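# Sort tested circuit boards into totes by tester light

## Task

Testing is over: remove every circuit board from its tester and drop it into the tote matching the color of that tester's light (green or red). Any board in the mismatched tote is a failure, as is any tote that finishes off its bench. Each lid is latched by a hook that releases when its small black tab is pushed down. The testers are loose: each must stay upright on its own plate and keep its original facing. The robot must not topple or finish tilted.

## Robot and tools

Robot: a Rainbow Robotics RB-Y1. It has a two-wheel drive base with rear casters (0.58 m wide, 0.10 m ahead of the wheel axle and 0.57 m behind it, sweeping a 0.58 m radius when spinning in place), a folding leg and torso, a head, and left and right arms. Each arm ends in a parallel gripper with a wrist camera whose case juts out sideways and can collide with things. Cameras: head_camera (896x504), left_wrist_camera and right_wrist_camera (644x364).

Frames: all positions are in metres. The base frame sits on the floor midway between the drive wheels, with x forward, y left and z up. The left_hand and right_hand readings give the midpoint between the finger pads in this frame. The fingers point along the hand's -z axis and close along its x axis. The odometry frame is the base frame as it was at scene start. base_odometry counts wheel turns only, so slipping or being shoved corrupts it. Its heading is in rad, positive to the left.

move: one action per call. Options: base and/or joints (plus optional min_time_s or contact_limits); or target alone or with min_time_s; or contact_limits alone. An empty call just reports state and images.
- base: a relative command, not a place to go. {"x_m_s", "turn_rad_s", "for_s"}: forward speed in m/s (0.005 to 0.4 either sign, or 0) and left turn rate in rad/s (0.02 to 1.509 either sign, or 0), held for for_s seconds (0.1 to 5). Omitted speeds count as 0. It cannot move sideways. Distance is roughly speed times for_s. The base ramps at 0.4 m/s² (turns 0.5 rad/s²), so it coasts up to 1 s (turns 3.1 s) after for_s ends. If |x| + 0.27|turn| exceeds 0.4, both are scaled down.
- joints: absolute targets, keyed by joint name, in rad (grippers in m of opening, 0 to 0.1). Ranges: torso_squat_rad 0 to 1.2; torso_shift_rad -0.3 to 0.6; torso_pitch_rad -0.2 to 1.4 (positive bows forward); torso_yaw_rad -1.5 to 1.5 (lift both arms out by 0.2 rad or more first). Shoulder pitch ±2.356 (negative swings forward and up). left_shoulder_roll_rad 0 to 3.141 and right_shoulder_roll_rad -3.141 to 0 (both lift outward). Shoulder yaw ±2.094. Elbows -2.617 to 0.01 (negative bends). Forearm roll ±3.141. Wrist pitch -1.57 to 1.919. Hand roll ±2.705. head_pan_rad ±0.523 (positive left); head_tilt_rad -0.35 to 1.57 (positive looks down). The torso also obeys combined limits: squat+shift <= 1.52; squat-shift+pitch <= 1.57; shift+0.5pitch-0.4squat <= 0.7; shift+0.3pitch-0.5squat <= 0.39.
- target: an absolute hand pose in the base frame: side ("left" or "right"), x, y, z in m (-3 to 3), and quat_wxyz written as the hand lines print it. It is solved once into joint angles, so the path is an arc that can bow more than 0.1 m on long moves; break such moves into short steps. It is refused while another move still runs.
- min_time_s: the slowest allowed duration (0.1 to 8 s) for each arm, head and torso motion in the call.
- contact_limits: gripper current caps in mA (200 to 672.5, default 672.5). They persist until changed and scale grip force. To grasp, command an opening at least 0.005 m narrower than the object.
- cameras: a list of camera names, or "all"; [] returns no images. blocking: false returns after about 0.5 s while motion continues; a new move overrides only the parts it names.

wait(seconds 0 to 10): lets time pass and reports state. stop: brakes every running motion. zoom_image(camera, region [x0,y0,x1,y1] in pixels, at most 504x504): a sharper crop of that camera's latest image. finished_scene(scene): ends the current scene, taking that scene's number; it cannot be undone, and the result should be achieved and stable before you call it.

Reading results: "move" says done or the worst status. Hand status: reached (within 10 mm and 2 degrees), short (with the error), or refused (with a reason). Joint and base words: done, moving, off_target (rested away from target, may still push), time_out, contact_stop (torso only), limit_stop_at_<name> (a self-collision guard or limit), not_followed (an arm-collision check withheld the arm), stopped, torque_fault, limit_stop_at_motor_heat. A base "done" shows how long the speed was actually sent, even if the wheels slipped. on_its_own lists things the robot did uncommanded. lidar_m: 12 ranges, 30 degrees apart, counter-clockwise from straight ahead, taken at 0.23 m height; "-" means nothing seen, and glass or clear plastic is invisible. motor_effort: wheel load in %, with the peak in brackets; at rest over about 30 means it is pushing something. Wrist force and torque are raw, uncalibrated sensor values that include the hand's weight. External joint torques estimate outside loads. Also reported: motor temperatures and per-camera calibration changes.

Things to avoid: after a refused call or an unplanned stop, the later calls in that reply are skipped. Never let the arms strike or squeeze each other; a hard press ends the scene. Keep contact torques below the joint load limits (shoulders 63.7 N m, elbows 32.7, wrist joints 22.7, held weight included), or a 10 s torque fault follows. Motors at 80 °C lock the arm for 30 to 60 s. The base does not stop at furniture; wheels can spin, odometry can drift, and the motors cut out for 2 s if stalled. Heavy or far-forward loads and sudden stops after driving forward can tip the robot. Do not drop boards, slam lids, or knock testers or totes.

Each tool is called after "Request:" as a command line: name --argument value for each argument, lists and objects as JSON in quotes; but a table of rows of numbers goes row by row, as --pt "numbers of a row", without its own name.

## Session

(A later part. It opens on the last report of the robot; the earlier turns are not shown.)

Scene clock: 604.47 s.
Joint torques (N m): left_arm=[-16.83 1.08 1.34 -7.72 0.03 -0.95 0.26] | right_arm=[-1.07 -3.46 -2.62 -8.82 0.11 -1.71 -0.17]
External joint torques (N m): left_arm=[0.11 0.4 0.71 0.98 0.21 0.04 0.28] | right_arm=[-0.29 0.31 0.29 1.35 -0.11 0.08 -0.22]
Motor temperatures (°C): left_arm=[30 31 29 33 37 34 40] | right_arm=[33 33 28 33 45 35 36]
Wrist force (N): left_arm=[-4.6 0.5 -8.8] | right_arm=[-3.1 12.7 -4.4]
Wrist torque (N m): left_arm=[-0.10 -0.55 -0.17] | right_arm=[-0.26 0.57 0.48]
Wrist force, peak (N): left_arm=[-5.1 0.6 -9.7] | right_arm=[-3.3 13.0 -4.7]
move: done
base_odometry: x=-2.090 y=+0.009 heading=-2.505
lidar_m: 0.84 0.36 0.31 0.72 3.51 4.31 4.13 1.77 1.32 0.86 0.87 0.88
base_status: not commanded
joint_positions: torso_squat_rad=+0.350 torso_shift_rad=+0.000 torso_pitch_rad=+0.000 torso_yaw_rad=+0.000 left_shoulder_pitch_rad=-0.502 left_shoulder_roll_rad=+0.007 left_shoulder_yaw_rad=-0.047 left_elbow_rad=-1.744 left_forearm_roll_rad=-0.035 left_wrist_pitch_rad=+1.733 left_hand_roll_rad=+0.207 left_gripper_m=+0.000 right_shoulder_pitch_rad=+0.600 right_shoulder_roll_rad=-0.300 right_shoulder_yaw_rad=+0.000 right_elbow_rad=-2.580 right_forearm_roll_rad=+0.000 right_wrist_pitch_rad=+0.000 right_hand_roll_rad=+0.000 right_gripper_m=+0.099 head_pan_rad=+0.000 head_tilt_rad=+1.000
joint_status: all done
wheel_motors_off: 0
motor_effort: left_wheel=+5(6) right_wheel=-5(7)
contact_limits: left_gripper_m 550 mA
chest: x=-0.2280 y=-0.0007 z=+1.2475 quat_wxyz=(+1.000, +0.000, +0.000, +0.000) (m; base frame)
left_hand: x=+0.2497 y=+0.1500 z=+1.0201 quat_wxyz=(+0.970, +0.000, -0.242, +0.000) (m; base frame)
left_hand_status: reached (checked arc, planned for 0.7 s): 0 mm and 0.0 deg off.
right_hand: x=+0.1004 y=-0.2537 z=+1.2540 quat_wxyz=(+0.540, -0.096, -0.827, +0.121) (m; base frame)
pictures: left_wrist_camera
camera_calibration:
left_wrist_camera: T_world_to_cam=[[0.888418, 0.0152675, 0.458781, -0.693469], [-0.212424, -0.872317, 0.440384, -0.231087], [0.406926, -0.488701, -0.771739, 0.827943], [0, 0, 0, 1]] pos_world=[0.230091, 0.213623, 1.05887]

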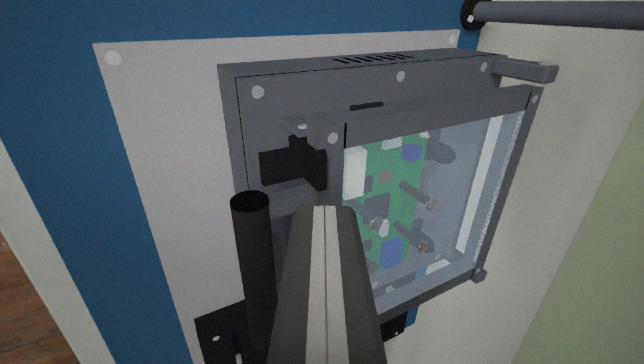

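Request:
move --target '{"side":"left","x":0.249,"y":0.15,"z":0.988,"quat_wxyz":[0.97,0,-0.242,0]}' --cameras '["left_wrist_camera"]'

Request:
move --target '{"side":"left","x":0.249,"y":0.15,"z":0.98,"quat_wxyz":[0.97,0,-0.242,0]}' --cameras '[]'

Request:
move --target '{"side":"left","x":0.249,"y":0.15,"z":0.974,"quat_wxyz":[0.97,0,-0.242,0]}' --cameras '["left_wrist_camera"]'

Scene clock: 616.33 s.
Joint torques (N m): left_arm=[-16.16 -0.04 -0.17 -8.1 0.06 -0.96 0.32] | right_arm=[-0.97 -3.69 -2.75 -8.82 0.2 -1.79 -0.16]
External joint torques (N m): left_arm=[0.34 -0.3 -0.73 0.99 0.24 0.03 0.35] | right_arm=[-0.19 0.09 0.16 1.34 -0.02 0.01 -0.21]
Motor temperatures (°C): left_arm=[30 31 29 33 37 34 40] | right_arm=[33 33 28 33 45 35 36]
Wrist force (N): left_arm=[-4.3 0.3 -8.6] | right_arm=[-3.5 12.6 -4.6]
Wrist torque (N m): left_arm=[-0.10 -0.50 -0.15] | right_arm=[-0.26 0.54 0.48]
Wrist force, peak (N): left_arm=[-5.4 0.4 -9.7] | right_arm=[-3.5 13.0 -4.8]
move: done
base_odometry: x=-2.090 y=+0.009 heading=-2.505
lidar_m: 0.84 0.36 0.31 0.73 3.51 4.32 4.14 1.78 1.31 0.87 0.87 0.88
base_status: not commanded
joint_positions: torso_squat_rad=+0.350 torso_shift_rad=+0.000 torso_pitch_rad=+0.000 torso_yaw_rad=+0.000 left_shoulder_pitch_rad=-0.443 left_shoulder_roll_rad=+0.002 left_shoulder_yaw_rad=-0.067 left_elbow_rad=-1.695 left_forearm_roll_rad=-0.043 left_wrist_pitch_rad=+1.629 left_hand_roll_rad=+0.210 left_gripper_m=+0.000 right_shoulder_pitch_rad=+0.600 right_shoulder_roll_rad=-0.300 right_shoulder_yaw_rad=+0.000 right_elbow_rad=-2.580 right_forearm_roll_rad=+0.000 right_wrist_pitch_rad=+0.000 right_hand_roll_rad=+0.000 right_gripper_m=+0.099 head_pan_rad=+0.000 head_tilt_rad=+1.000
joint_status: all done
wheel_motors_off: 0
motor_effort: left_wheel=+5(7) right_wheel=-5(7)
contact_limits: left_gripper_m 550 mA
chest: x=-0.2280 y=-0.0007 z=+1.2475 quat_wxyz=(+1.000, +0.000, +0.000, +0.000) (m; base frame)
left_hand: x=+0.2489 y=+0.1502 z=+0.9881 quat_wxyz=(+0.970, +0.000, -0.242, +0.000) (m; base frame)
left_hand_status: reached (checked arc, planned for 0.3 s): 0 mm and 0.0 deg off.
right_hand: x=+0.1004 y=-0.2537 z=+1.2540 quat_wxyz=(+0.540, -0.096, -0.827, +0.121) (m; base frame)
pictures: left_wrist_camera
camera_calibration:
left_wrist_camera: T_world_to_cam=[[0.888446, 0.0155965, 0.458715, -0.678037], [-0.212056, -0.872412, 0.440375, -0.217083], [0.407057, -0.488523, -0.771784, 0.803651], [0, 0, 0, 1]] pos_world=[0.229234, 0.213791, 1.02687]

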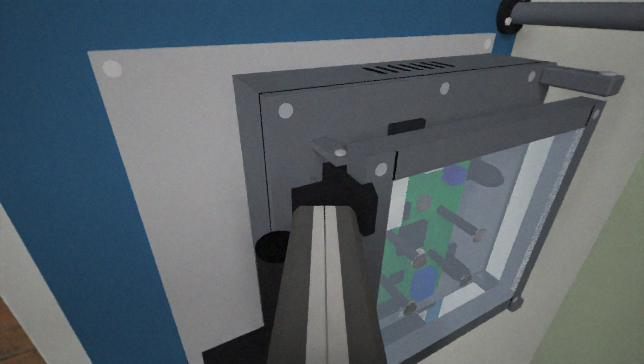

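Scene clock: 616.87 s.
Joint torques (N m): left_arm=[-15.31 -0.68 -0.54 -7.75 0.19 -1.07 0.32] | right_arm=[-1.22 -3.6 -2.69 -8.72 0.08 -1.87 -0.21]
External joint torques (N m): left_arm=[1.11 -0.85 -1.08 1.43 0.37 -0.08 0.35] | right_arm=[-0.44 0.17 0.22 1.44 -0.13 -0.08 -0.26]
Motor temperatures (°C): left_arm=[30 31 29 33 37 34 40] | right_arm=[33 33 28 33 45 35 36]
Wrist force (N): left_arm=[-4.5 0.9 -8.8] | right_arm=[-3.4 12.9 -4.7]
Wrist torque (N m): left_arm=[-0.10 -0.50 -0.14] | right_arm=[-0.28 0.55 0.46]
Wrist force, peak (N): left_arm=[-4.8 1.5 -8.9] | right_arm=[-3.4 12.9 -4.7]
move: done
base_odometry: x=-2.090 y=+0.009 heading=-2.505
lidar_m: 0.84 0.35 0.31 0.73 3.50 4.32 4.13 1.77 1.31 0.86 0.88 0.87
base_status: not commanded
joint_positions: torso_squat_rad=+0.350 torso_shift_rad=+0.000 torso_pitch_rad=+0.000 torso_yaw_rad=+0.000 left_shoulder_pitch_rad=-0.431 left_shoulder_roll_rad=+0.001 left_shoulder_yaw_rad=-0.071 left_elbow_rad=-1.680 left_forearm_roll_rad=-0.045 left_wrist_pitch_rad=+1.603 left_hand_roll_rad=+0.210 left_gripper_m=+0.000 right_shoulder_pitch_rad=+0.600 right_shoulder_roll_rad=-0.300 right_shoulder_yaw_rad=+0.000 right_elbow_rad=-2.580 right_forearm_roll_rad=+0.000 right_wrist_pitch_rad=+0.000 right_hand_roll_rad=+0.000 right_gripper_m=+0.099 head_pan_rad=+0.000 head_tilt_rad=+1.000
joint_status: all done
wheel_motors_off: 0
motor_effort: left_wheel=+5(6) right_wheel=-6(6)
contact_limits: left_gripper_m 550 mA
chest: x=-0.2280 y=-0.0007 z=+1.2475 quat_wxyz=(+1.000, +0.000, +0.000, +0.000) (m; base frame)
left_hand: x=+0.2488 y=+0.1502 z=+0.9803 quat_wxyz=(+0.970, +0.000, -0.242, +0.000) (m; base frame)
left_hand_status: reached (checked arc, planned for 0.1 s): 0 mm and 0.0 deg off.
right_hand: x=+0.1004 y=-0.2537 z=+1.2540 quat_wxyz=(+0.540, -0.096, -0.827, +0.121) (m; base frame)
pictures: none
No camera images: "cameras" was empty.

Scene clock: 617.53 s.
Joint torques (N m): left_arm=[-14.05 -2.89 -1.56 -6.18 1.97 -1.24 0.35] | right_arm=[-1.13 -3.67 -2.86 -8.77 0.17 -1.8 -0.19]
External joint torques (N m): left_arm=[2.32 -3.01 -2.09 3.05 2.15 -0.25 0.37] | right_arm=[-0.34 0.11 0.05 1.39 -0.05 -0.01 -0.24]
Motor temperatures (°C): left_arm=[30 31 29 33 37 34 40] | right_arm=[33 33 28 33 45 35 36]
Wrist force (N): left_arm=[-3.3 9.6 -1.1] | right_arm=[-3.1 12.7 -4.4]
Wrist torque (N m): left_arm=[-0.03 -0.51 -0.21] | right_arm=[-0.28 0.57 0.46]
Wrist force, peak (N): left_arm=[-1.6 12.5 0.9] | right_arm=[-3.7 12.8 -4.8]
move: done
base_odometry: x=-2.090 y=+0.009 heading=-2.505
lidar_m: 0.84 0.35 0.32 0.73 3.51 4.32 4.13 1.77 1.31 0.87 0.88 0.88
base_status: not commanded
joint_positions: torso_squat_rad=+0.350 torso_shift_rad=+0.000 torso_pitch_rad=+0.000 torso_yaw_rad=+0.000 left_shoulder_pitch_rad=-0.423 left_shoulder_roll_rad=+0.001 left_shoulder_yaw_rad=-0.073 left_elbow_rad=-1.667 left_forearm_roll_rad=-0.047 left_wrist_pitch_rad=+1.582 left_hand_roll_rad=+0.211 left_gripper_m=+0.000 right_shoulder_pitch_rad=+0.600 right_shoulder_roll_rad=-0.300 right_shoulder_yaw_rad=+0.000 right_elbow_rad=-2.580 right_forearm_roll_rad=+0.000 right_wrist_pitch_rad=+0.000 right_hand_roll_rad=+0.000 right_gripper_m=+0.099 head_pan_rad=+0.000 head_tilt_rad=+1.000
joint_status: all done
wheel_motors_off: 0
motor_effort: left_wheel=+7(7) right_wheel=-5(7)
contact_limits: left_gripper_m 550 mA
chest: x=-0.2281 y=-0.0007 z=+1.2475 quat_wxyz=(+1.000, +0.000, +0.000, +0.000) (m; base frame)
left_hand: x=+0.2490 y=+0.1507 z=+0.9745 quat_wxyz=(+0.970, +0.001, -0.243, +0.000) (m; base frame)
left_hand_status: reached (checked arc, planned for 0.1 s): 1 mm and 0.1 deg off.
right_hand: x=+0.1003 y=-0.2536 z=+1.2541 quat_wxyz=(+0.540, -0.095, -0.827, +0.121) (m; base frame)
pictures: left_wrist_camera
camera_calibration:
left_wrist_camera: T_world_to_cam=[[0.887961, 0.0157658, 0.459648, -0.672763], [-0.21196, -0.872921, 0.439411, -0.20963], [0.408164, -0.487607, -0.771778, 0.793015], [0, 0, 0, 1]] pos_world=[0.229274, 0.214296, 1.01338]

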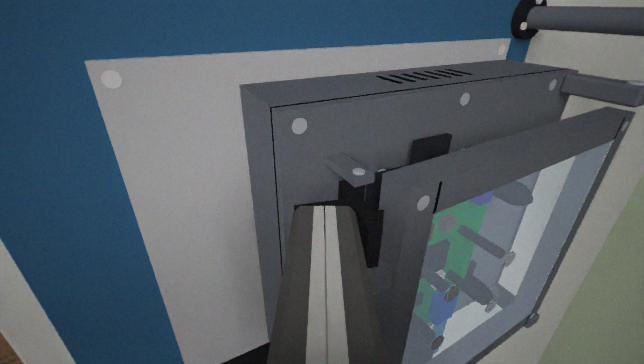

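Request:
move --target '{"side":"left","x":0.249,"y":0.15,"z":0.97,"quat_wxyz":[0.97,0,-0.242,0]}' --cameras '["left_wrist_camera"]'

Request:
move --target '{"side":"left","x":0.244,"y":0.152,"z":0.998,"quat_wxyz":[0.97,0,-0.242,0]}' --cameras '["left_wrist_camera"]'

Request:
move --target '{"side":"left","x":0.21,"y":0.155,"z":1.11,"quat_wxyz":[0.97,0,-0.242,0]}' --cameras '["left_wrist_camera","head_camera"]'

Scene clock: 632.23 s.
Joint torques (N m): left_arm=[-9.46 -4.37 -2.34 -0.43 2.81 -1.71 0.43] | right_arm=[-0.91 -3.66 -2.6 -8.76 0.2 -1.74 -0.25]
External joint torques (N m): left_arm=[6.9 -4.47 -2.88 8.84 2.99 -0.72 0.46] | right_arm=[-0.1 0.12 0.31 1.4 -0.01 0.05 -0.3]
Motor temperatures (°C): left_arm=[30 31 29 33 38 34 40] | right_arm=[33 33 28 33 45 35 36]
Wrist force (N): left_arm=[-3.6 13.2 24.5] | right_arm=[-3.3 12.5 -4.5]
Wrist torque (N m): left_arm=[0.06 -0.29 -0.24] | right_arm=[-0.24 0.57 0.47]
Wrist force, peak (N): left_arm=[-6.0 12.8 45.1] | right_arm=[-3.5 13.0 -4.6]
move: done
base_odometry: x=-2.090 y=+0.009 heading=-2.505
lidar_m: 0.84 0.36 0.31 0.72 3.51 4.31 4.13 1.77 1.31 0.85 0.87 0.88
base_status: not commanded
joint_positions: torso_squat_rad=+0.350 torso_shift_rad=-0.001 torso_pitch_rad=-0.001 torso_yaw_rad=+0.000 left_shoulder_pitch_rad=-0.419 left_shoulder_roll_rad=+0.001 left_shoulder_yaw_rad=-0.075 left_elbow_rad=-1.659 left_forearm_roll_rad=-0.048 left_wrist_pitch_rad=+1.567 left_hand_roll_rad=+0.212 left_gripper_m=+0.000 right_shoulder_pitch_rad=+0.600 right_shoulder_roll_rad=-0.300 right_shoulder_yaw_rad=+0.000 right_elbow_rad=-2.580 right_forearm_roll_rad=+0.000 right_wrist_pitch_rad=+0.000 right_hand_roll_rad=+0.000 right_gripper_m=+0.099 head_pan_rad=+0.000 head_tilt_rad=+1.000
joint_status: all done
wheel_motors_off: 0
motor_effort: left_wheel=+11(13) right_wheel=-5(7)
contact_limits: left_gripper_m 550 mA
chest: x=-0.2287 y=-0.0007 z=+1.2475 quat_wxyz=(+1.000, +0.000, -0.001, +0.000) (m; base frame)
left_hand: x=+0.2494 y=+0.1507 z=+0.9719 quat_wxyz=(+0.970, +0.001, -0.244, +0.000) (m; base frame)
left_hand_status: reached (checked arc, planned for 0.1 s): 2 mm and 0.3 deg off.
right_hand: x=+0.0998 y=-0.2536 z=+1.2543 quat_wxyz=(+0.540, -0.095, -0.828, +0.121) (m; base frame)
pictures: left_wrist_camera
camera_calibration:
left_wrist_camera: T_world_to_cam=[[0.886401, 0.0156372, 0.462654, -0.674404], [-0.213456, -0.873031, 0.438468, -0.207108], [0.410767, -0.487415, -0.770517, 0.788929], [0, 0, 0, 1]] pos_world=[0.229518, 0.21427, 1.01071]

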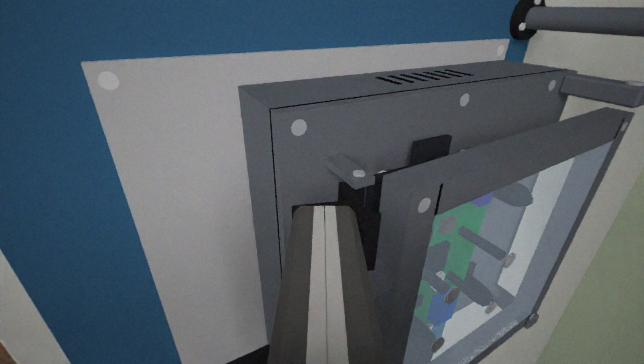

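Scene clock: 632.90 s.
Joint torques (N m): left_arm=[-15.33 -0.55 1.07 -7.61 0.25 -1.04 0.07] | right_arm=[-0.98 -3.64 -2.71 -8.73 0.05 -1.83 -0.16]
External joint torques (N m): left_arm=[1.05 -0.86 0.51 1.34 0.42 -0.04 0.1] | right_arm=[-0.19 0.14 0.2 1.43 -0.17 -0.04 -0.2]
Motor temperatures (°C): left_arm=[30 31 29 33 38 34 40] | right_arm=[33 33 28 33 45 35 36]
Wrist force (N): left_arm=[-4.3 0.6 -8.8] | right_arm=[-2.9 12.6 -4.5]
Wrist torque (N m): left_arm=[-0.12 -0.52 -0.17] | right_arm=[-0.24 0.60 0.45]
Wrist force, peak (N): left_arm=[-2.7 12.7 25.7] | right_arm=[-3.5 12.9 -4.7]
move: done
base_odometry: x=-2.090 y=+0.009 heading=-2.505
lidar_m: 0.84 0.35 0.31 0.72 3.51 4.31 4.14 1.77 1.31 0.86 0.87 0.88
base_status: not commanded
joint_positions: torso_squat_rad=+0.350 torso_shift_rad=+0.000 torso_pitch_rad=+0.000 torso_yaw_rad=+0.000 left_shoulder_pitch_rad=-0.444 left_shoulder_roll_rad=+0.004 left_shoulder_yaw_rad=-0.063 left_elbow_rad=-1.735 left_forearm_roll_rad=-0.041 left_wrist_pitch_rad=+1.670 left_hand_roll_rad=+0.205 left_gripper_m=+0.000 right_shoulder_pitch_rad=+0.600 right_shoulder_roll_rad=-0.300 right_shoulder_yaw_rad=+0.000 right_elbow_rad=-2.580 right_forearm_roll_rad=+0.000 right_wrist_pitch_rad=+0.000 right_hand_roll_rad=+0.000 right_gripper_m=+0.099 head_pan_rad=+0.000 head_tilt_rad=+1.000
joint_status: all done
wheel_motors_off: 0
motor_effort: left_wheel=+7(13) right_wheel=-4(6)
contact_limits: left_gripper_m 550 mA
chest: x=-0.2280 y=-0.0007 z=+1.2475 quat_wxyz=(+1.000, +0.000, +0.000, +0.000) (m; base frame)
left_hand: x=+0.2445 y=+0.1519 z=+0.9976 quat_wxyz=(+0.970, +0.000, -0.242, +0.000) (m; base frame)
left_hand_status: reached (checked arc, planned for 0.3 s): 1 mm and 0.0 deg off.
right_hand: x=+0.1004 y=-0.2537 z=+1.2540 quat_wxyz=(+0.540, -0.095, -0.827, +0.121) (m; base frame)
pictures: left_wrist_camera
camera_calibration:
left_wrist_camera: T_world_to_cam=[[0.888811, 0.0150592, 0.458026, -0.677901], [-0.212131, -0.872416, 0.44033, -0.220579], [0.40622, -0.488532, -0.772219, 0.814272], [0, 0, 0, 1]] pos_world=[0.224961, 0.21557, 1.03642]

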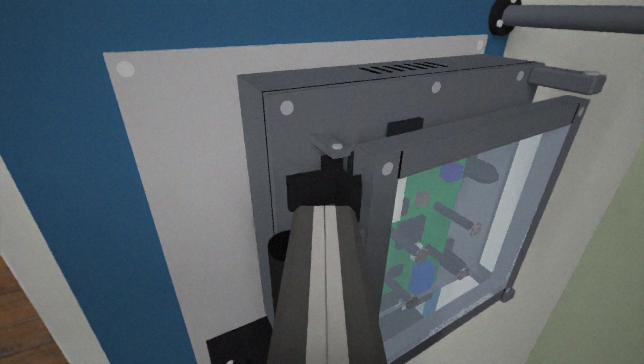

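Scene clock: 634.00 s.
Joint torques (N m): left_arm=[-13.44 -0.07 1.2 -6.09 0.04 -1.24 -0.09] | right_arm=[-1.09 -3.77 -2.7 -8.79 0.16 -1.71 -0.26]
External joint torques (N m): left_arm=[1.03 -0.28 0.74 0.84 0.19 0.07 -0.06] | right_arm=[-0.31 0 0.21 1.37 -0.06 0.08 -0.31]
Motor temperatures (°C): left_arm=[30 31 29 33 38 34 40] | right_arm=[33 33 28 33 45 35 36]
Wrist force (N): left_arm=[-5.5 0.7 -7.9] | right_arm=[-3.3 12.6 -4.3]
Wrist torque (N m): left_arm=[-0.13 -0.58 -0.14] | right_arm=[-0.25 0.55 0.45]
Wrist force, peak (N): left_arm=[-4.8 0.5 -9.8] | right_arm=[-3.5 12.8 -4.6]
move: short
base_odometry: x=-2.090 y=+0.009 heading=-2.505
lidar_m: 0.84 0.35 0.31 0.73 3.51 4.31 4.13 1.76 1.31 0.86 0.87 0.88
base_status: not commanded
joint_positions: torso_squat_rad=+0.350 torso_shift_rad=+0.000 torso_pitch_rad=+0.000 torso_yaw_rad=+0.000 left_shoulder_pitch_rad=-0.442 left_shoulder_roll_rad=+0.000 left_shoulder_yaw_rad=-0.056 left_elbow_rad=-2.179 left_forearm_roll_rad=-0.053 left_wrist_pitch_rad=+1.919 left_hand_roll_rad=+0.174 left_gripper_m=+0.000 right_shoulder_pitch_rad=+0.600 right_shoulder_roll_rad=-0.300 right_shoulder_yaw_rad=+0.000 right_elbow_rad=-2.580 right_forearm_roll_rad=+0.000 right_wrist_pitch_rad=+0.000 right_hand_roll_rad=+0.000 right_gripper_m=+0.099 head_pan_rad=+0.000 head_tilt_rad=+1.000
joint_status: all done
wheel_motors_off: 0
motor_effort: left_wheel=+7(8) right_wheel=-6(6)
contact_limits: left_gripper_m 550 mA
chest: x=-0.2280 y=-0.0007 z=+1.2475 quat_wxyz=(+1.000, +0.000, +0.000, +0.000) (m; base frame)
left_hand: x=+0.2103 y=+0.1549 z=+1.1095 quat_wxyz=(+0.943, -0.016, -0.332, -0.004) (m; base frame)
left_hand_status: short (checked arc, as near as the solve gets, planned for 0.8 s): 1 mm and 11.0 deg off. The place is met; only the turn is off.
right_hand: x=+0.1004 y=-0.2537 z=+1.2540 quat_wxyz=(+0.540, -0.096, -0.827, +0.121) (m; base frame)
pictures: head_camera, left_wrist_camera
camera_calibration:
head_camera: T_world_to_cam=[[0.0330547, -0.99875, 0.0375017, -0.0499918], [-0.818725, -0.0485792, -0.572127, 0.718398], [0.573234, -0.0117921, -0.819307, 1.24303], [0, 0, 0, 1]] pos_world=[-0.122725, -0.000372066, 1.43132]
left_wrist_camera: T_world_to_cam=[[0.786832, 0.017808, 0.616911, -0.854089], [-0.306546, -0.856286, 0.415698, -0.229846], [0.535654, -0.516195, -0.668294, 0.777814], [0, 0, 0, 1]] pos_world=[0.184927, 0.219899, 1.14225]

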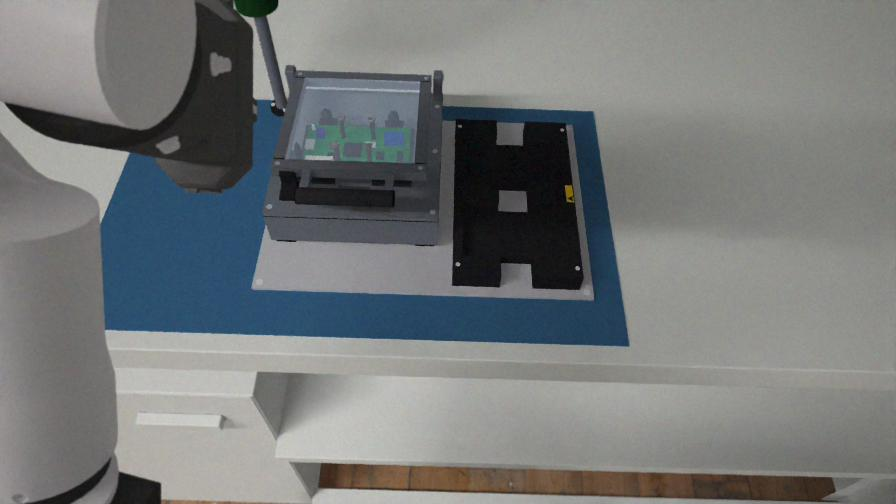

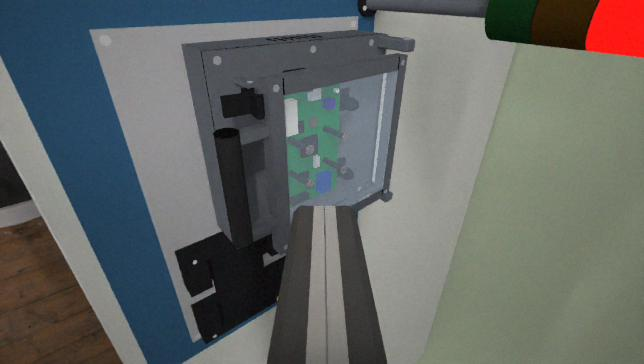

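Request:
move --joints '{"left_shoulder_pitch_rad":0.2,"left_shoulder_roll_rad":0.4,"left_shoulder_yaw_rad":0,"left_elbow_rad":-2.3}' --cameras '[]'

Request:
move --target '{"side":"left","x":0.12,"y":0.19,"z":1.1,"quat_wxyz":[0.793,0,-0.609,0]}' --cameras '[]'

Request:
move --joints '{"left_gripper_m":0.028}' --cameras '[]'

Request:
move --target '{"side":"left","x":0.152,"y":0.09,"z":0.985,"quat_wxyz":[0.7373,0,-0.6756,0]}' --cameras '[]'

Request:
move --target '{"side":"left","x":0.162,"y":0.09,"z":0.968,"quat_wxyz":[0.7373,0,-0.6756,0]}' --cameras '["head_camera","left_wrist_camera"]'

Scene clock: 648.80 s.
Joint torques (N m): left_arm=[-6.46 5.94 4.07 -7.57 -0.44 -0.46 -0.03] | right_arm=[-0.7 -3.6 -2.82 -8.67 0.23 -1.84 -0.16]
External joint torques (N m): left_arm=[-0.35 -0.12 0.23 0.34 0.36 -0.03 -0.02] | right_arm=[0.09 0.17 0.09 1.49 0.02 -0.05 -0.21]
Motor temperatures (°C): left_arm=[30 31 29 33 38 34 40] | right_arm=[33 33 28 33 45 35 35]
Wrist force (N): left_arm=[-3.0 -1.9 -8.6] | right_arm=[-3.2 12.4 -4.4]
Wrist torque (N m): left_arm=[0.02 -0.50 -0.20] | right_arm=[-0.24 0.56 0.45]
Wrist force, peak (N): left_arm=[-5.2 -0.4 -9.2] | right_arm=[-3.5 12.9 -4.7]
move: done
base_odometry: x=-2.090 y=+0.009 heading=-2.505
lidar_m: 0.84 0.36 0.31 0.73 3.50 4.31 4.13 1.76 1.31 0.86 0.87 0.88
base_status: not commanded
joint_positions: torso_squat_rad=+0.350 torso_shift_rad=+0.000 torso_pitch_rad=+0.000 torso_yaw_rad=+0.000 left_shoulder_pitch_rad=+0.200 left_shoulder_roll_rad=+0.400 left_shoulder_yaw_rad=+0.000 left_elbow_rad=-2.300 left_forearm_roll_rad=-0.053 left_wrist_pitch_rad=+1.919 left_hand_roll_rad=+0.174 left_gripper_m=+0.000 right_shoulder_pitch_rad=+0.600 right_shoulder_roll_rad=-0.300 right_shoulder_yaw_rad=+0.000 right_elbow_rad=-2.580 right_forearm_roll_rad=+0.000 right_wrist_pitch_rad=+0.000 right_hand_roll_rad=+0.000 right_gripper_m=+0.099 head_pan_rad=+0.000 head_tilt_rad=+1.000
joint_status: all done
wheel_motors_off: 0
motor_effort: left_wheel=+7(9) right_wheel=-5(6)
contact_limits: left_gripper_m 550 mA
chest: x=-0.2280 y=-0.0007 z=+1.2475 quat_wxyz=(+1.000, +0.000, +0.000, +0.000) (m; base frame)
left_hand: x=+0.0257 y=+0.3834 z=+0.9621 quat_wxyz=(+0.968, +0.212, -0.109, +0.072) (m; base frame)
right_hand: x=+0.1004 y=-0.2537 z=+1.2540 quat_wxyz=(+0.540, -0.096, -0.827, +0.121) (m; base frame)
pictures: none
No camera images: "cameras" was empty.

Scene clock: 650.13 s.
Joint torques (N m): left_arm=[-2.24 2.73 2.02 -8.7 -0.46 -1.07 -0.43] | right_arm=[-0.7 -3.58 -2.67 -8.8 0.18 -1.77 -0.27]
External joint torques (N m): left_arm=[0.74 1.2 -0.07 1.29 0.41 0.45 -0.37] | right_arm=[0.08 0.19 0.24 1.36 -0.03 0.02 -0.31]
Motor temperatures (°C): left_arm=[30 31 29 33 38 34 40] | right_arm=[33 33 28 33 45 35 35]
Wrist force (N): left_arm=[-7.8 0.5 -4.8] | right_arm=[-3.3 12.7 -4.5]
Wrist torque (N m): left_arm=[-0.08 -0.77 -0.17] | right_arm=[-0.27 0.54 0.46]
Wrist force, peak (N): left_arm=[-4.0 -2.2 -9.3] | right_arm=[-3.5 12.8 -4.9]
move: done
base_odometry: x=-2.090 y=+0.009 heading=-2.505
lidar_m: 0.84 0.36 0.31 0.73 3.51 4.32 4.13 1.77 1.31 0.87 0.87 0.87
base_status: not commanded
joint_positions: torso_squat_rad=+0.350 torso_shift_rad=+0.000 torso_pitch_rad=+0.000 torso_yaw_rad=+0.000 left_shoulder_pitch_rad=+0.419 left_shoulder_roll_rad=+0.415 left_shoulder_yaw_rad=-0.478 left_elbow_rad=-2.565 left_forearm_roll_rad=-0.521 left_wrist_pitch_rad=+0.873 left_hand_roll_rad=+0.669 left_gripper_m=+0.000 right_shoulder_pitch_rad=+0.600 right_shoulder_roll_rad=-0.300 right_shoulder_yaw_rad=+0.000 right_elbow_rad=-2.580 right_forearm_roll_rad=+0.000 right_wrist_pitch_rad=+0.000 right_hand_roll_rad=+0.000 right_gripper_m=+0.099 head_pan_rad=+0.000 head_tilt_rad=+1.000
joint_status: all done
wheel_motors_off: 0
motor_effort: left_wheel=+6(8) right_wheel=-5(7)
contact_limits: left_gripper_m 550 mA
chest: x=-0.2280 y=-0.0007 z=+1.2475 quat_wxyz=(+1.000, +0.000, +0.000, +0.000) (m; base frame)
left_hand: x=+0.1199 y=+0.1899 z=+1.1001 quat_wxyz=(+0.793, +0.000, -0.609, +0.000) (m; base frame)
left_hand_status: reached (checked arc, planned for 1.0 s): 0 mm and 0.1 deg off.
right_hand: x=+0.1004 y=-0.2537 z=+1.2540 quat_wxyz=(+0.540, -0.095, -0.827, +0.121) (m; base frame)
pictures: none
No camera images: "cameras" was empty.

Scene clock: 650.93 s.
Joint torques (N m): left_arm=[-2.43 2.58 2.12 -8.81 -0.42 -1.14 -0.36] | right_arm=[-1 -3.61 -2.57 -8.49 0.17 -1.78 -0.16]
External joint torques (N m): left_arm=[0.55 1.06 0.03 1.18 0.44 0.38 -0.31] | right_arm=[-0.21 0.17 0.33 1.67 -0.04 0.01 -0.2]
Motor temperatures (°C): left_arm=[30 31 29 33 38 34 40] | right_arm=[33 33 28 33 45 35 35]
Wrist force (N): left_arm=[-7.6 0.2 -5.0] | right_arm=[-3.3 12.9 -4.6]
Wrist torque (N m): left_arm=[-0.05 -0.76 -0.18] | right_arm=[-0.30 0.56 0.45]
Wrist force, peak (N): left_arm=[-8.1 0.3 -4.8] | right_arm=[-3.3 12.9 -4.6]
move: done
base_odometry: x=-2.090 y=+0.009 heading=-2.505
lidar_m: 0.83 0.36 0.31 0.72 3.51 4.31 4.13 1.78 1.32 0.87 0.88 0.87
base_status: not commanded
joint_positions: torso_squat_rad=+0.350 torso_shift_rad=+0.000 torso_pitch_rad=+0.000 torso_yaw_rad=+0.000 left_shoulder_pitch_rad=+0.419 left_shoulder_roll_rad=+0.415 left_shoulder_yaw_rad=-0.478 left_elbow_rad=-2.565 left_forearm_roll_rad=-0.521 left_wrist_pitch_rad=+0.873 left_hand_roll_rad=+0.669 left_gripper_m=+0.028 right_shoulder_pitch_rad=+0.600 right_shoulder_roll_rad=-0.300 right_shoulder_yaw_rad=+0.000 right_elbow_rad=-2.580 right_forearm_roll_rad=+0.000 right_wrist_pitch_rad=+0.000 right_hand_roll_rad=+0.000 right_gripper_m=+0.099 head_pan_rad=+0.000 head_tilt_rad=+1.000
joint_status: all done
wheel_motors_off: 0
motor_effort: left_wheel=+7(8) right_wheel=-6(7)
contact_limits: left_gripper_m 550 mA
chest: x=-0.2280 y=-0.0007 z=+1.2475 quat_wxyz=(+1.000, +0.000, +0.000, +0.000) (m; base frame)
left_hand: x=+0.1199 y=+0.1899 z=+1.1001 quat_wxyz=(+0.793, +0.000, -0.609, +0.000) (m; base frame)
right_hand: x=+0.1004 y=-0.2537 z=+1.2540 quat_wxyz=(+0.540, -0.095, -0.827, +0.121) (m; base frame)
pictures: none
No camera images: "cameras" was empty.

Scene clock: 652.63 s.
Joint torques (N m): left_arm=[-4.49 -4.38 -1.73 -9.01 -0.31 0.3 -0.41] | right_arm=[-0.88 -3.62 -2.61 -8.79 0.12 -1.68 -0.28]
External joint torques (N m): left_arm=[-0.45 0.41 -0.03 1.18 0.49 0.3 -0.35] | right_arm=[-0.09 0.15 0.3 1.38 -0.1 0.12 -0.33]
Motor temperatures (°C): left_arm=[30 31 29 33 38 34 40] | right_arm=[33 33 28 33 45 35 35]
Wrist force (N): left_arm=[-8.2 0.3 -3.7] | right_arm=[-3.4 12.8 -4.7]
Wrist torque (N m): left_arm=[-0.06 -0.79 -0.12] | right_arm=[-0.26 0.54 0.46]
Wrist force, peak (N): left_arm=[-9.1 -0.8 -3.5] | right_arm=[-3.7 12.8 -4.7]
move: done
base_odometry: x=-2.090 y=+0.009 heading=-2.505
lidar_m: 0.84 0.35 0.31 0.73 3.51 4.31 4.13 1.77 1.32 0.87 0.87 0.88
base_status: not commanded
joint_positions: torso_squat_rad=+0.350 torso_shift_rad=+0.000 torso_pitch_rad=+0.000 torso_yaw_rad=+0.000 left_shoulder_pitch_rad=+0.397 left_shoulder_roll_rad=+0.019 left_shoulder_yaw_rad=-0.593 left_elbow_rad=-1.818 left_forearm_roll_rad=-1.702 left_wrist_pitch_rad=+0.440 left_hand_roll_rad=+1.575 left_gripper_m=+0.028 right_shoulder_pitch_rad=+0.600 right_shoulder_roll_rad=-0.300 right_shoulder_yaw_rad=+0.000 right_elbow_rad=-2.580 right_forearm_roll_rad=+0.000 right_wrist_pitch_rad=+0.000 right_hand_roll_rad=+0.000 right_gripper_m=+0.099 head_pan_rad=+0.000 head_tilt_rad=+1.000
joint_status: all done
wheel_motors_off: 0
motor_effort: left_wheel=+6(8) right_wheel=-5(7)
contact_limits: left_gripper_m 550 mA
chest: x=-0.2280 y=-0.0007 z=+1.2475 quat_wxyz=(+1.000, +0.000, +0.000, +0.000) (m; base frame)
left_hand: x=+0.1520 y=+0.0900 z=+0.9858 quat_wxyz=(+0.740, -0.001, -0.673, -0.001) (m; base frame)
left_hand_status: reached (checked arc, planned for 1.1 s): 1 mm and 0.5 deg off.
right_hand: x=+0.1004 y=-0.2537 z=+1.2540 quat_wxyz=(+0.540, -0.096, -0.827, +0.121) (m; base frame)
pictures: none
No camera images: "cameras" was empty.

Scene clock: 653.43 s.
Joint torques (N m): left_arm=[-5.35 -3.2 -1.69 -8.88 -0.5 0.47 -0.3] | right_arm=[-0.83 -3.87 -2.9 -8.75 0.16 -1.75 -0.17]
External joint torques (N m): left_arm=[-0.49 1.5 -0.48 1.2 0.39 0.19 -0.25] | right_arm=[-0.05 -0.09 0.01 1.41 -0.05 0.04 -0.22]
Motor temperatures (°C): left_arm=[30 31 29 33 38 34 40] | right_arm=[33 33 28 33 45 35 35]
Wrist force (N): left_arm=[-8.3 0.4 -3.3] | right_arm=[-3.5 12.8 -4.5]
Wrist torque (N m): left_arm=[-0.06 -0.80 -0.19] | right_arm=[-0.26 0.54 0.46]
Wrist force, peak (N): left_arm=[-9.2 0.5 -3.8] | right_arm=[-3.6 12.8 -4.6]
move: done
base_odometry: x=-2.090 y=+0.009 heading=-2.505
lidar_m: 0.84 0.36 0.31 0.73 3.51 4.32 4.13 1.76 1.31 0.86 0.87 0.89
base_status: not commanded
joint_positions: torso_squat_rad=+0.350 torso_shift_rad=+0.000 torso_pitch_rad=+0.000 torso_yaw_rad=+0.000 left_shoulder_pitch_rad=+0.324 left_shoulder_roll_rad=+0.037 left_shoulder_yaw_rad=-0.595 left_elbow_rad=-1.707 left_forearm_roll_rad=-1.781 left_wrist_pitch_rad=+0.489 left_hand_roll_rad=+1.714 left_gripper_m=+0.028 right_shoulder_pitch_rad=+0.600 right_shoulder_roll_rad=-0.300 right_shoulder_yaw_rad=+0.000 right_elbow_rad=-2.580 right_forearm_roll_rad=+0.000 right_wrist_pitch_rad=+0.000 right_hand_roll_rad=+0.000 right_gripper_m=+0.099 head_pan_rad=+0.000 head_tilt_rad=+1.000
joint_status: all done
wheel_motors_off: 0
motor_effort: left_wheel=+5(8) right_wheel=-7(7)
contact_limits: left_gripper_m 550 mA
chest: x=-0.2280 y=-0.0007 z=+1.2475 quat_wxyz=(+1.000, +0.000, +0.000, +0.000) (m; base frame)
left_hand: x=+0.1620 y=+0.0900 z=+0.9682 quat_wxyz=(+0.738, +0.000, -0.675, +0.000) (m; base frame)
left_hand_status: reached (checked arc, planned for 0.4 s): 0 mm and 0.1 deg off.
right_hand: x=+0.1004 y=-0.2537 z=+1.2540 quat_wxyz=(+0.540, -0.096, -0.827, +0.121) (m; base frame)
pictures: head_camera, left_wrist_camera
camera_calibration:
head_camera: T_world_to_cam=[[0.0330446, -0.99875, 0.0374963, -0.0499975], [-0.818744, -0.0485674, -0.572101, 0.718372], [0.573207, -0.011795, -0.819326, 1.24304], [0, 0, 0, 1]] pos_world=[-0.122706, -0.000383819, 1.43131]
left_wrist_camera: T_world_to_cam=[[0.100997, 0.0154224, 0.994767, -0.982268], [-0.485085, -0.872211, 0.0627722, 0.130606], [0.868615, -0.488887, -0.0806096, 0.0503759], [0, 0, 0, 1]] pos_world=[0.118804, 0.153693, 0.972991]

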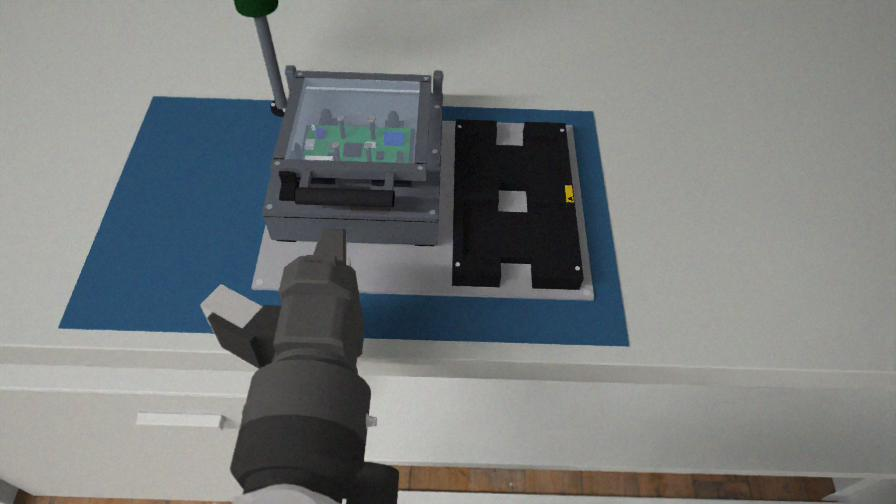

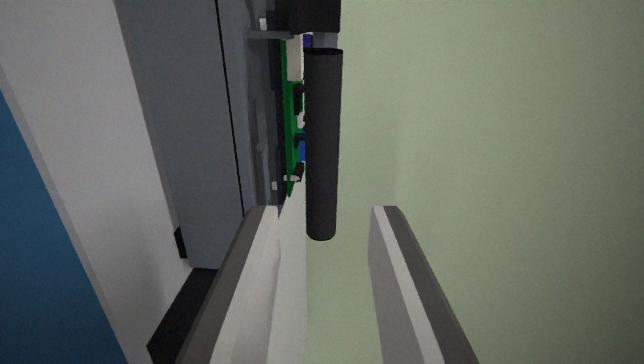

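Request:
move --target '{"side":"left","x":0.182,"y":0.09,"z":0.967,"quat_wxyz":[0.7373,0,-0.6756,0]}' --cameras '[]'

Request:
move --target '{"side":"left","x":0.207,"y":0.09,"z":0.966,"quat_wxyz":[0.7373,0,-0.6756,0]}' --cameras '["left_wrist_camera"]'

Request:
move --target '{"side":"left","x":0.229,"y":0.09,"z":0.965,"quat_wxyz":[0.7373,0,-0.6756,0]}' --cameras '["left_wrist_camera"]'

Request:
move --target '{"side":"left","x":0.232,"y":0.09,"z":0.987,"quat_wxyz":[0.78,0,-0.625,0]}' --min_time_s 1.5 --cameras '["left_wrist_camera"]'

Request:
move --target '{"side":"left","x":0.241,"y":0.09,"z":1.006,"quat_wxyz":[0.809,0,-0.588,0]}' --min_time_s 1.5 --cameras '["head_camera"]'

Scene clock: 663.27 s.
Joint torques (N m): left_arm=[-5.61 -5.32 -0.59 -8.48 -0.49 0.15 -0.18] | right_arm=[-0.69 -3.73 -2.75 -8.83 0.2 -1.83 -0.18]
External joint torques (N m): left_arm=[0.39 -0.42 0.48 1.65 0.37 -0.11 -0.13] | right_arm=[0.09 0.05 0.16 1.33 -0.02 -0.04 -0.23]
Motor temperatures (°C): left_arm=[30 31 29 33 38 34 40] | right_arm=[33 33 28 33 45 35 35]
Wrist force (N): left_arm=[-8.1 0.4 -3.4] | right_arm=[-3.4 12.7 -4.6]
Wrist torque (N m): left_arm=[-0.06 -0.76 -0.16] | right_arm=[-0.27 0.53 0.47]
Wrist force, peak (N): left_arm=[-8.6 0.6 -4.1] | right_arm=[-3.4 13.0 -4.6]
move: done
base_odometry: x=-2.090 y=+0.009 heading=-2.505
lidar_m: 0.84 0.36 0.30 0.73 3.51 4.31 4.13 1.77 1.32 0.87 0.88 0.87
base_status: not commanded
joint_positions: torso_squat_rad=+0.350 torso_shift_rad=+0.000 torso_pitch_rad=+0.000 torso_yaw_rad=+0.000 left_shoulder_pitch_rad=+0.260 left_shoulder_roll_rad=+0.014 left_shoulder_yaw_rad=-0.557 left_elbow_rad=-1.652 left_forearm_roll_rad=-1.759 left_wrist_pitch_rad=+0.472 left_hand_roll_rad=+1.706 left_gripper_m=+0.028 right_shoulder_pitch_rad=+0.600 right_shoulder_roll_rad=-0.300 right_shoulder_yaw_rad=+0.000 right_elbow_rad=-2.580 right_forearm_roll_rad=+0.000 right_wrist_pitch_rad=+0.000 right_hand_roll_rad=+0.000 right_gripper_m=+0.099 head_pan_rad=+0.000 head_tilt_rad=+1.000
joint_status: all done
wheel_motors_off: 0
motor_effort: left_wheel=+6(8) right_wheel=-6(7)
contact_limits: left_gripper_m 550 mA
chest: x=-0.2280 y=-0.0007 z=+1.2475 quat_wxyz=(+1.000, +0.000, +0.000, +0.000) (m; base frame)
left_hand: x=+0.1820 y=+0.0900 z=+0.9671 quat_wxyz=(+0.737, +0.000, -0.676, +0.000) (m; base frame)
left_hand_status: reached (checked arc, planned for 0.3 s): 0 mm and 0.0 deg off.
right_hand: x=+0.1004 y=-0.2537 z=+1.2540 quat_wxyz=(+0.540, -0.096, -0.827, +0.121) (m; base frame)
pictures: none
No camera images: "cameras" was empty.

Scene clock: 663.97 s.
Joint torques (N m): left_arm=[-7.1 -5.51 0.3 -8.34 -0.51 0.16 -0.14] | right_arm=[-0.7 -3.85 -2.76 -8.69 0.18 -1.81 -0.25]
External joint torques (N m): left_arm=[0.39 -0.57 1.06 1.83 0.34 -0.08 -0.09] | right_arm=[0.09 -0.07 0.14 1.47 -0.04 -0.02 -0.3]
Motor temperatures (°C): left_arm=[30 31 29 33 38 34 40] | right_arm=[33 33 28 33 45 35 35]
Wrist force (N): left_arm=[-8.3 0.6 -3.7] | right_arm=[-3.3 12.6 -4.6]
Wrist torque (N m): left_arm=[-0.08 -0.80 -0.15] | right_arm=[-0.27 0.56 0.46]
Wrist force, peak (N): left_arm=[-9.8 -0.2 -3.1] | right_arm=[-3.6 12.8 -4.6]
move: done
base_odometry: x=-2.090 y=+0.009 heading=-2.505
lidar_m: 0.84 0.36 0.31 0.72 3.51 4.31 4.13 1.76 1.31 0.88 0.87 0.88
base_status: not commanded
joint_positions: torso_squat_rad=+0.350 torso_shift_rad=+0.000 torso_pitch_rad=+0.000 torso_yaw_rad=+0.000 left_shoulder_pitch_rad=+0.171 left_shoulder_roll_rad=+0.000 left_shoulder_yaw_rad=-0.520 left_elbow_rad=-1.579 left_forearm_roll_rad=-1.717 left_wrist_pitch_rad=+0.466 left_hand_roll_rad=+1.694 left_gripper_m=+0.028 right_shoulder_pitch_rad=+0.600 right_shoulder_roll_rad=-0.300 right_shoulder_yaw_rad=+0.000 right_elbow_rad=-2.580 right_forearm_roll_rad=+0.000 right_wrist_pitch_rad=+0.000 right_hand_roll_rad=+0.000 right_gripper_m=+0.099 head_pan_rad=+0.000 head_tilt_rad=+1.000
joint_status: all done
wheel_motors_off: 0
motor_effort: left_wheel=+6(7) right_wheel=-5(6)
contact_limits: left_gripper_m 550 mA
chest: x=-0.2280 y=-0.0007 z=+1.2475 quat_wxyz=(+1.000, +0.000, +0.000, +0.000) (m; base frame)
left_hand: x=+0.2069 y=+0.0900 z=+0.9662 quat_wxyz=(+0.737, +0.000, -0.676, +0.000) (m; base frame)
left_hand_status: reached (checked arc, planned for 0.3 s): 0 mm and 0.0 deg off.
right_hand: x=+0.1004 y=-0.2537 z=+1.2540 quat_wxyz=(+0.540, -0.096, -0.827, +0.121) (m; base frame)
pictures: left_wrist_camera
camera_calibration:
left_wrist_camera: T_world_to_cam=[[0.0994721, 0.0153181, 0.994922, -0.984566], [-0.485097, -0.872265, 0.0619295, 0.153315], [0.868784, -0.488794, -0.0793352, 0.0098778], [0, 0, 0, 1]] pos_world=[0.163728, 0.153641, 0.970856]

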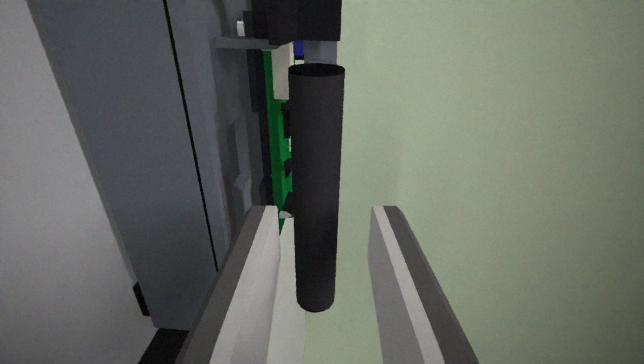

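Scene clock: 664.63 s.
Joint torques (N m): left_arm=[-8.51 -4.88 0.45 -8.47 -0.54 0.4 0.01] | right_arm=[-0.75 -3.43 -3.06 -8.84 0.13 -1.75 -0.18]
External joint torques (N m): left_arm=[0.35 -0.12 0.81 1.71 0.32 0.16 0.06] | right_arm=[0.04 0.34 -0.15 1.32 -0.09 0.04 -0.22]
Motor temperatures (°C): left_arm=[30 31 29 33 38 34 40] | right_arm=[33 33 28 33 45 35 35]
Wrist force (N): left_arm=[-7.8 0.2 -3.6] | right_arm=[-3.1 12.5 -4.7]
Wrist torque (N m): left_arm=[-0.04 -0.76 -0.15] | right_arm=[-0.24 0.53 0.45]
Wrist force, peak (N): left_arm=[-8.9 0.0 -4.1] | right_arm=[-3.7 12.8 -4.4]
move: done
base_odometry: x=-2.090 y=+0.009 heading=-2.505
lidar_m: 0.84 0.35 0.31 0.72 3.50 4.31 4.14 1.77 1.31 0.86 0.87 0.88
base_status: not commanded
joint_positions: torso_squat_rad=+0.350 torso_shift_rad=+0.000 torso_pitch_rad=+0.000 torso_yaw_rad=+0.000 left_shoulder_pitch_rad=+0.084 left_shoulder_roll_rad=+0.000 left_shoulder_yaw_rad=-0.500 left_elbow_rad=-1.506 left_forearm_roll_rad=-1.679 left_wrist_pitch_rad=+0.474 left_hand_roll_rad=+1.697 left_gripper_m=+0.028 right_shoulder_pitch_rad=+0.600 right_shoulder_roll_rad=-0.300 right_shoulder_yaw_rad=+0.000 right_elbow_rad=-2.580 right_forearm_roll_rad=+0.000 right_wrist_pitch_rad=+0.000 right_hand_roll_rad=+0.000 right_gripper_m=+0.099 head_pan_rad=+0.000 head_tilt_rad=+1.000
joint_status: all done
wheel_motors_off: 0
motor_effort: left_wheel=+6(8) right_wheel=-5(6)
contact_limits: left_gripper_m 550 mA
chest: x=-0.2280 y=-0.0007 z=+1.2475 quat_wxyz=(+1.000, +0.000, +0.000, +0.000) (m; base frame)
left_hand: x=+0.2290 y=+0.0899 z=+0.9652 quat_wxyz=(+0.737, +0.000, -0.676, +0.000) (m; base frame)
left_hand_status: reached (checked arc, planned for 0.3 s): 0 mm and 0.0 deg off.
right_hand: x=+0.1004 y=-0.2537 z=+1.2540 quat_wxyz=(+0.540, -0.096, -0.827, +0.121) (m; base frame)
pictures: left_wrist_camera
camera_calibration:
left_wrist_camera: T_world_to_cam=[[0.0995374, 0.01535, 0.994915, -0.98576], [-0.485166, -0.872221, 0.061996, 0.163964], [0.868738, -0.48887, -0.0793714, -0.00931707], [0, 0, 0, 1]] pos_world=[0.185764, 0.15359, 0.969843]

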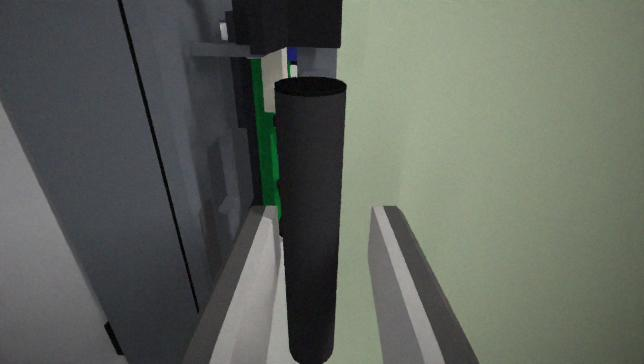

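Scene clock: 666.47 s.
Joint torques (N m): left_arm=[-10.38 -3.6 -1.63 -12.05 -0.92 -1.29 -0.01] | right_arm=[-0.75 -3.64 -2.85 -8.73 0.22 -1.73 -0.22]
External joint torques (N m): left_arm=[-1.27 1.11 -1.42 -1.58 -0.09 -0.35 0.04] | right_arm=[0.03 0.13 0.06 1.43 0.01 0.06 -0.27]
Motor temperatures (°C): left_arm=[30 31 29 33 38 34 40] | right_arm=[33 33 28 33 45 35 35]
Wrist force (N): left_arm=[-13.1 0.5 -6.7] | right_arm=[-3.3 12.6 -4.5]
Wrist torque (N m): left_arm=[-0.06 -0.71 -0.21] | right_arm=[-0.26 0.57 0.46]
Wrist force, peak (N): left_arm=[-13.3 0.0 -8.1] | right_arm=[-3.7 13.0 -4.4]
move: done
base_odometry: x=-2.090 y=+0.009 heading=-2.505
lidar_m: 0.84 0.34 0.31 0.72 3.51 4.31 4.13 1.77 1.32 0.86 0.86 0.88
base_status: not commanded
joint_positions: torso_squat_rad=+0.350 torso_shift_rad=+0.000 torso_pitch_rad=+0.000 torso_yaw_rad=+0.000 left_shoulder_pitch_rad=+0.081 left_shoulder_roll_rad=+0.014 left_shoulder_yaw_rad=-0.509 left_elbow_rad=-1.708 left_forearm_roll_rad=-1.059 left_wrist_pitch_rad=+0.552 left_hand_roll_rad=+1.073 left_gripper_m=+0.028 right_shoulder_pitch_rad=+0.600 right_shoulder_roll_rad=-0.300 right_shoulder_yaw_rad=+0.000 right_elbow_rad=-2.580 right_forearm_roll_rad=+0.000 right_wrist_pitch_rad=+0.000 right_hand_roll_rad=+0.000 right_gripper_m=+0.099 head_pan_rad=+0.000 head_tilt_rad=+1.000
joint_status: all done
wheel_motors_off: 0
motor_effort: left_wheel=+6(7) right_wheel=-5(6)
contact_limits: left_gripper_m 550 mA
chest: x=-0.2280 y=-0.0007 z=+1.2475 quat_wxyz=(+1.000, +0.000, +0.000, +0.000) (m; base frame)
left_hand: x=+0.2317 y=+0.0897 z=+0.9862 quat_wxyz=(+0.779, +0.000, -0.627, +0.000) (m; base frame)
left_hand_status: reached (checked arc, planned for 1.5 s): 1 mm and 0.3 deg off.
right_hand: x=+0.1004 y=-0.2537 z=+1.2540 quat_wxyz=(+0.540, -0.096, -0.827, +0.121) (m; base frame)
pictures: left_wrist_camera
camera_calibration:
left_wrist_camera: T_world_to_cam=[[0.225491, 0.0156804, 0.974119, -1.01567], [-0.472394, -0.872707, 0.123399, 0.100274], [0.852055, -0.487993, -0.18938, 0.10213], [0, 0, 0, 1]] pos_world=[0.189373, 0.153275, 0.996351]

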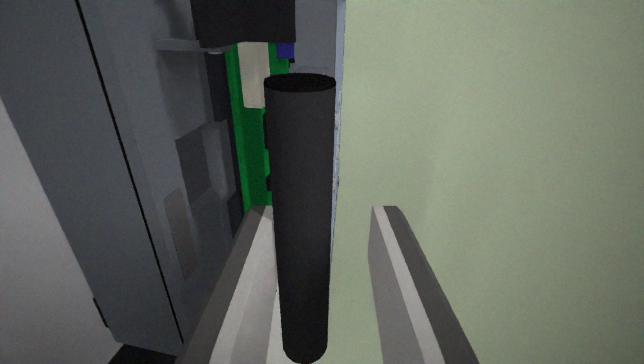

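Scene clock: 668.30 s.
Joint torques (N m): left_arm=[-13.93 -3.48 -0.83 -12.03 -0.86 -2.19 -0.2] | right_arm=[-0.99 -3.7 -2.79 -8.73 0.21 -1.8 -0.17]
External joint torques (N m): left_arm=[-3.7 0.61 -1.46 -1.63 0.02 -0.88 -0.15] | right_arm=[-0.2 0.07 0.12 1.43 -0.01 -0.01 -0.22]
Motor temperatures (°C): left_arm=[30 31 29 33 38 34 40] | right_arm=[33 33 28 33 45 35 35]
Wrist force (N): left_arm=[-11.5 2.5 -2.6] | right_arm=[-3.4 12.7 -4.6]
Wrist torque (N m): left_arm=[0.01 -0.58 -0.23] | right_arm=[-0.25 0.53 0.46]
Wrist force, peak (N): left_arm=[-13.5 4.6 -5.8] | right_arm=[-3.5 12.8 -4.9]
move: done
base_odometry: x=-2.090 y=+0.009 heading=-2.505
lidar_m: 0.84 0.36 0.31 0.73 3.51 4.31 4.13 1.78 1.32 0.87 0.87 0.88
base_status: not commanded
joint_positions: torso_squat_rad=+0.350 torso_shift_rad=+0.000 torso_pitch_rad=+0.000 torso_yaw_rad=+0.000 left_shoulder_pitch_rad=-0.003 left_shoulder_roll_rad=+0.056 left_shoulder_yaw_rad=-0.521 left_elbow_rad=-1.815 left_forearm_roll_rad=-0.739 left_wrist_pitch_rad=+0.751 left_hand_roll_rad=+0.818 left_gripper_m=+0.028 right_shoulder_pitch_rad=+0.600 right_shoulder_roll_rad=-0.300 right_shoulder_yaw_rad=+0.000 right_elbow_rad=-2.580 right_forearm_roll_rad=+0.000 right_wrist_pitch_rad=+0.000 right_hand_roll_rad=+0.000 right_gripper_m=+0.099 head_pan_rad=+0.000 head_tilt_rad=+1.000
joint_status: all done
wheel_motors_off: 0
motor_effort: left_wheel=+6(9) right_wheel=-4(7)
contact_limits: left_gripper_m 550 mA
chest: x=-0.2280 y=-0.0007 z=+1.2475 quat_wxyz=(+1.000, +0.000, +0.000, +0.000) (m; base frame)
left_hand: x=+0.2407 y=+0.0903 z=+1.0052 quat_wxyz=(+0.809, +0.000, -0.587, +0.000) (m; base frame)
left_hand_status: reached (checked arc, planned for 1.5 s): 1 mm and 0.1 deg off.
right_hand: x=+0.1004 y=-0.2537 z=+1.2540 quat_wxyz=(+0.540, -0.096, -0.827, +0.121) (m; base frame)
pictures: head_camera
camera_calibration:
head_camera: T_world_to_cam=[[0.033055, -0.99875, 0.0375048, -0.0499996], [-0.818756, -0.0485806, -0.572083, 0.718356], [0.573189, -0.0117971, -0.819338, 1.24305], [0, 0, 0, 1]] pos_world=[-0.122691, -0.000374565, 1.43131]

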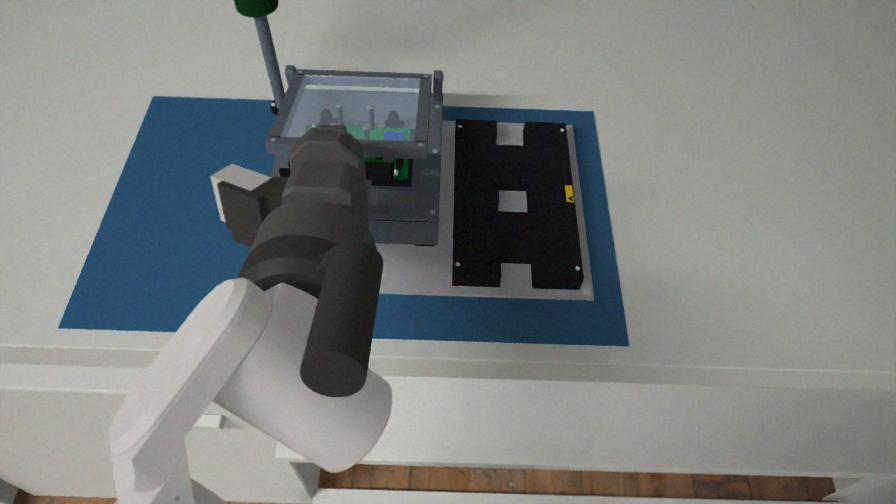

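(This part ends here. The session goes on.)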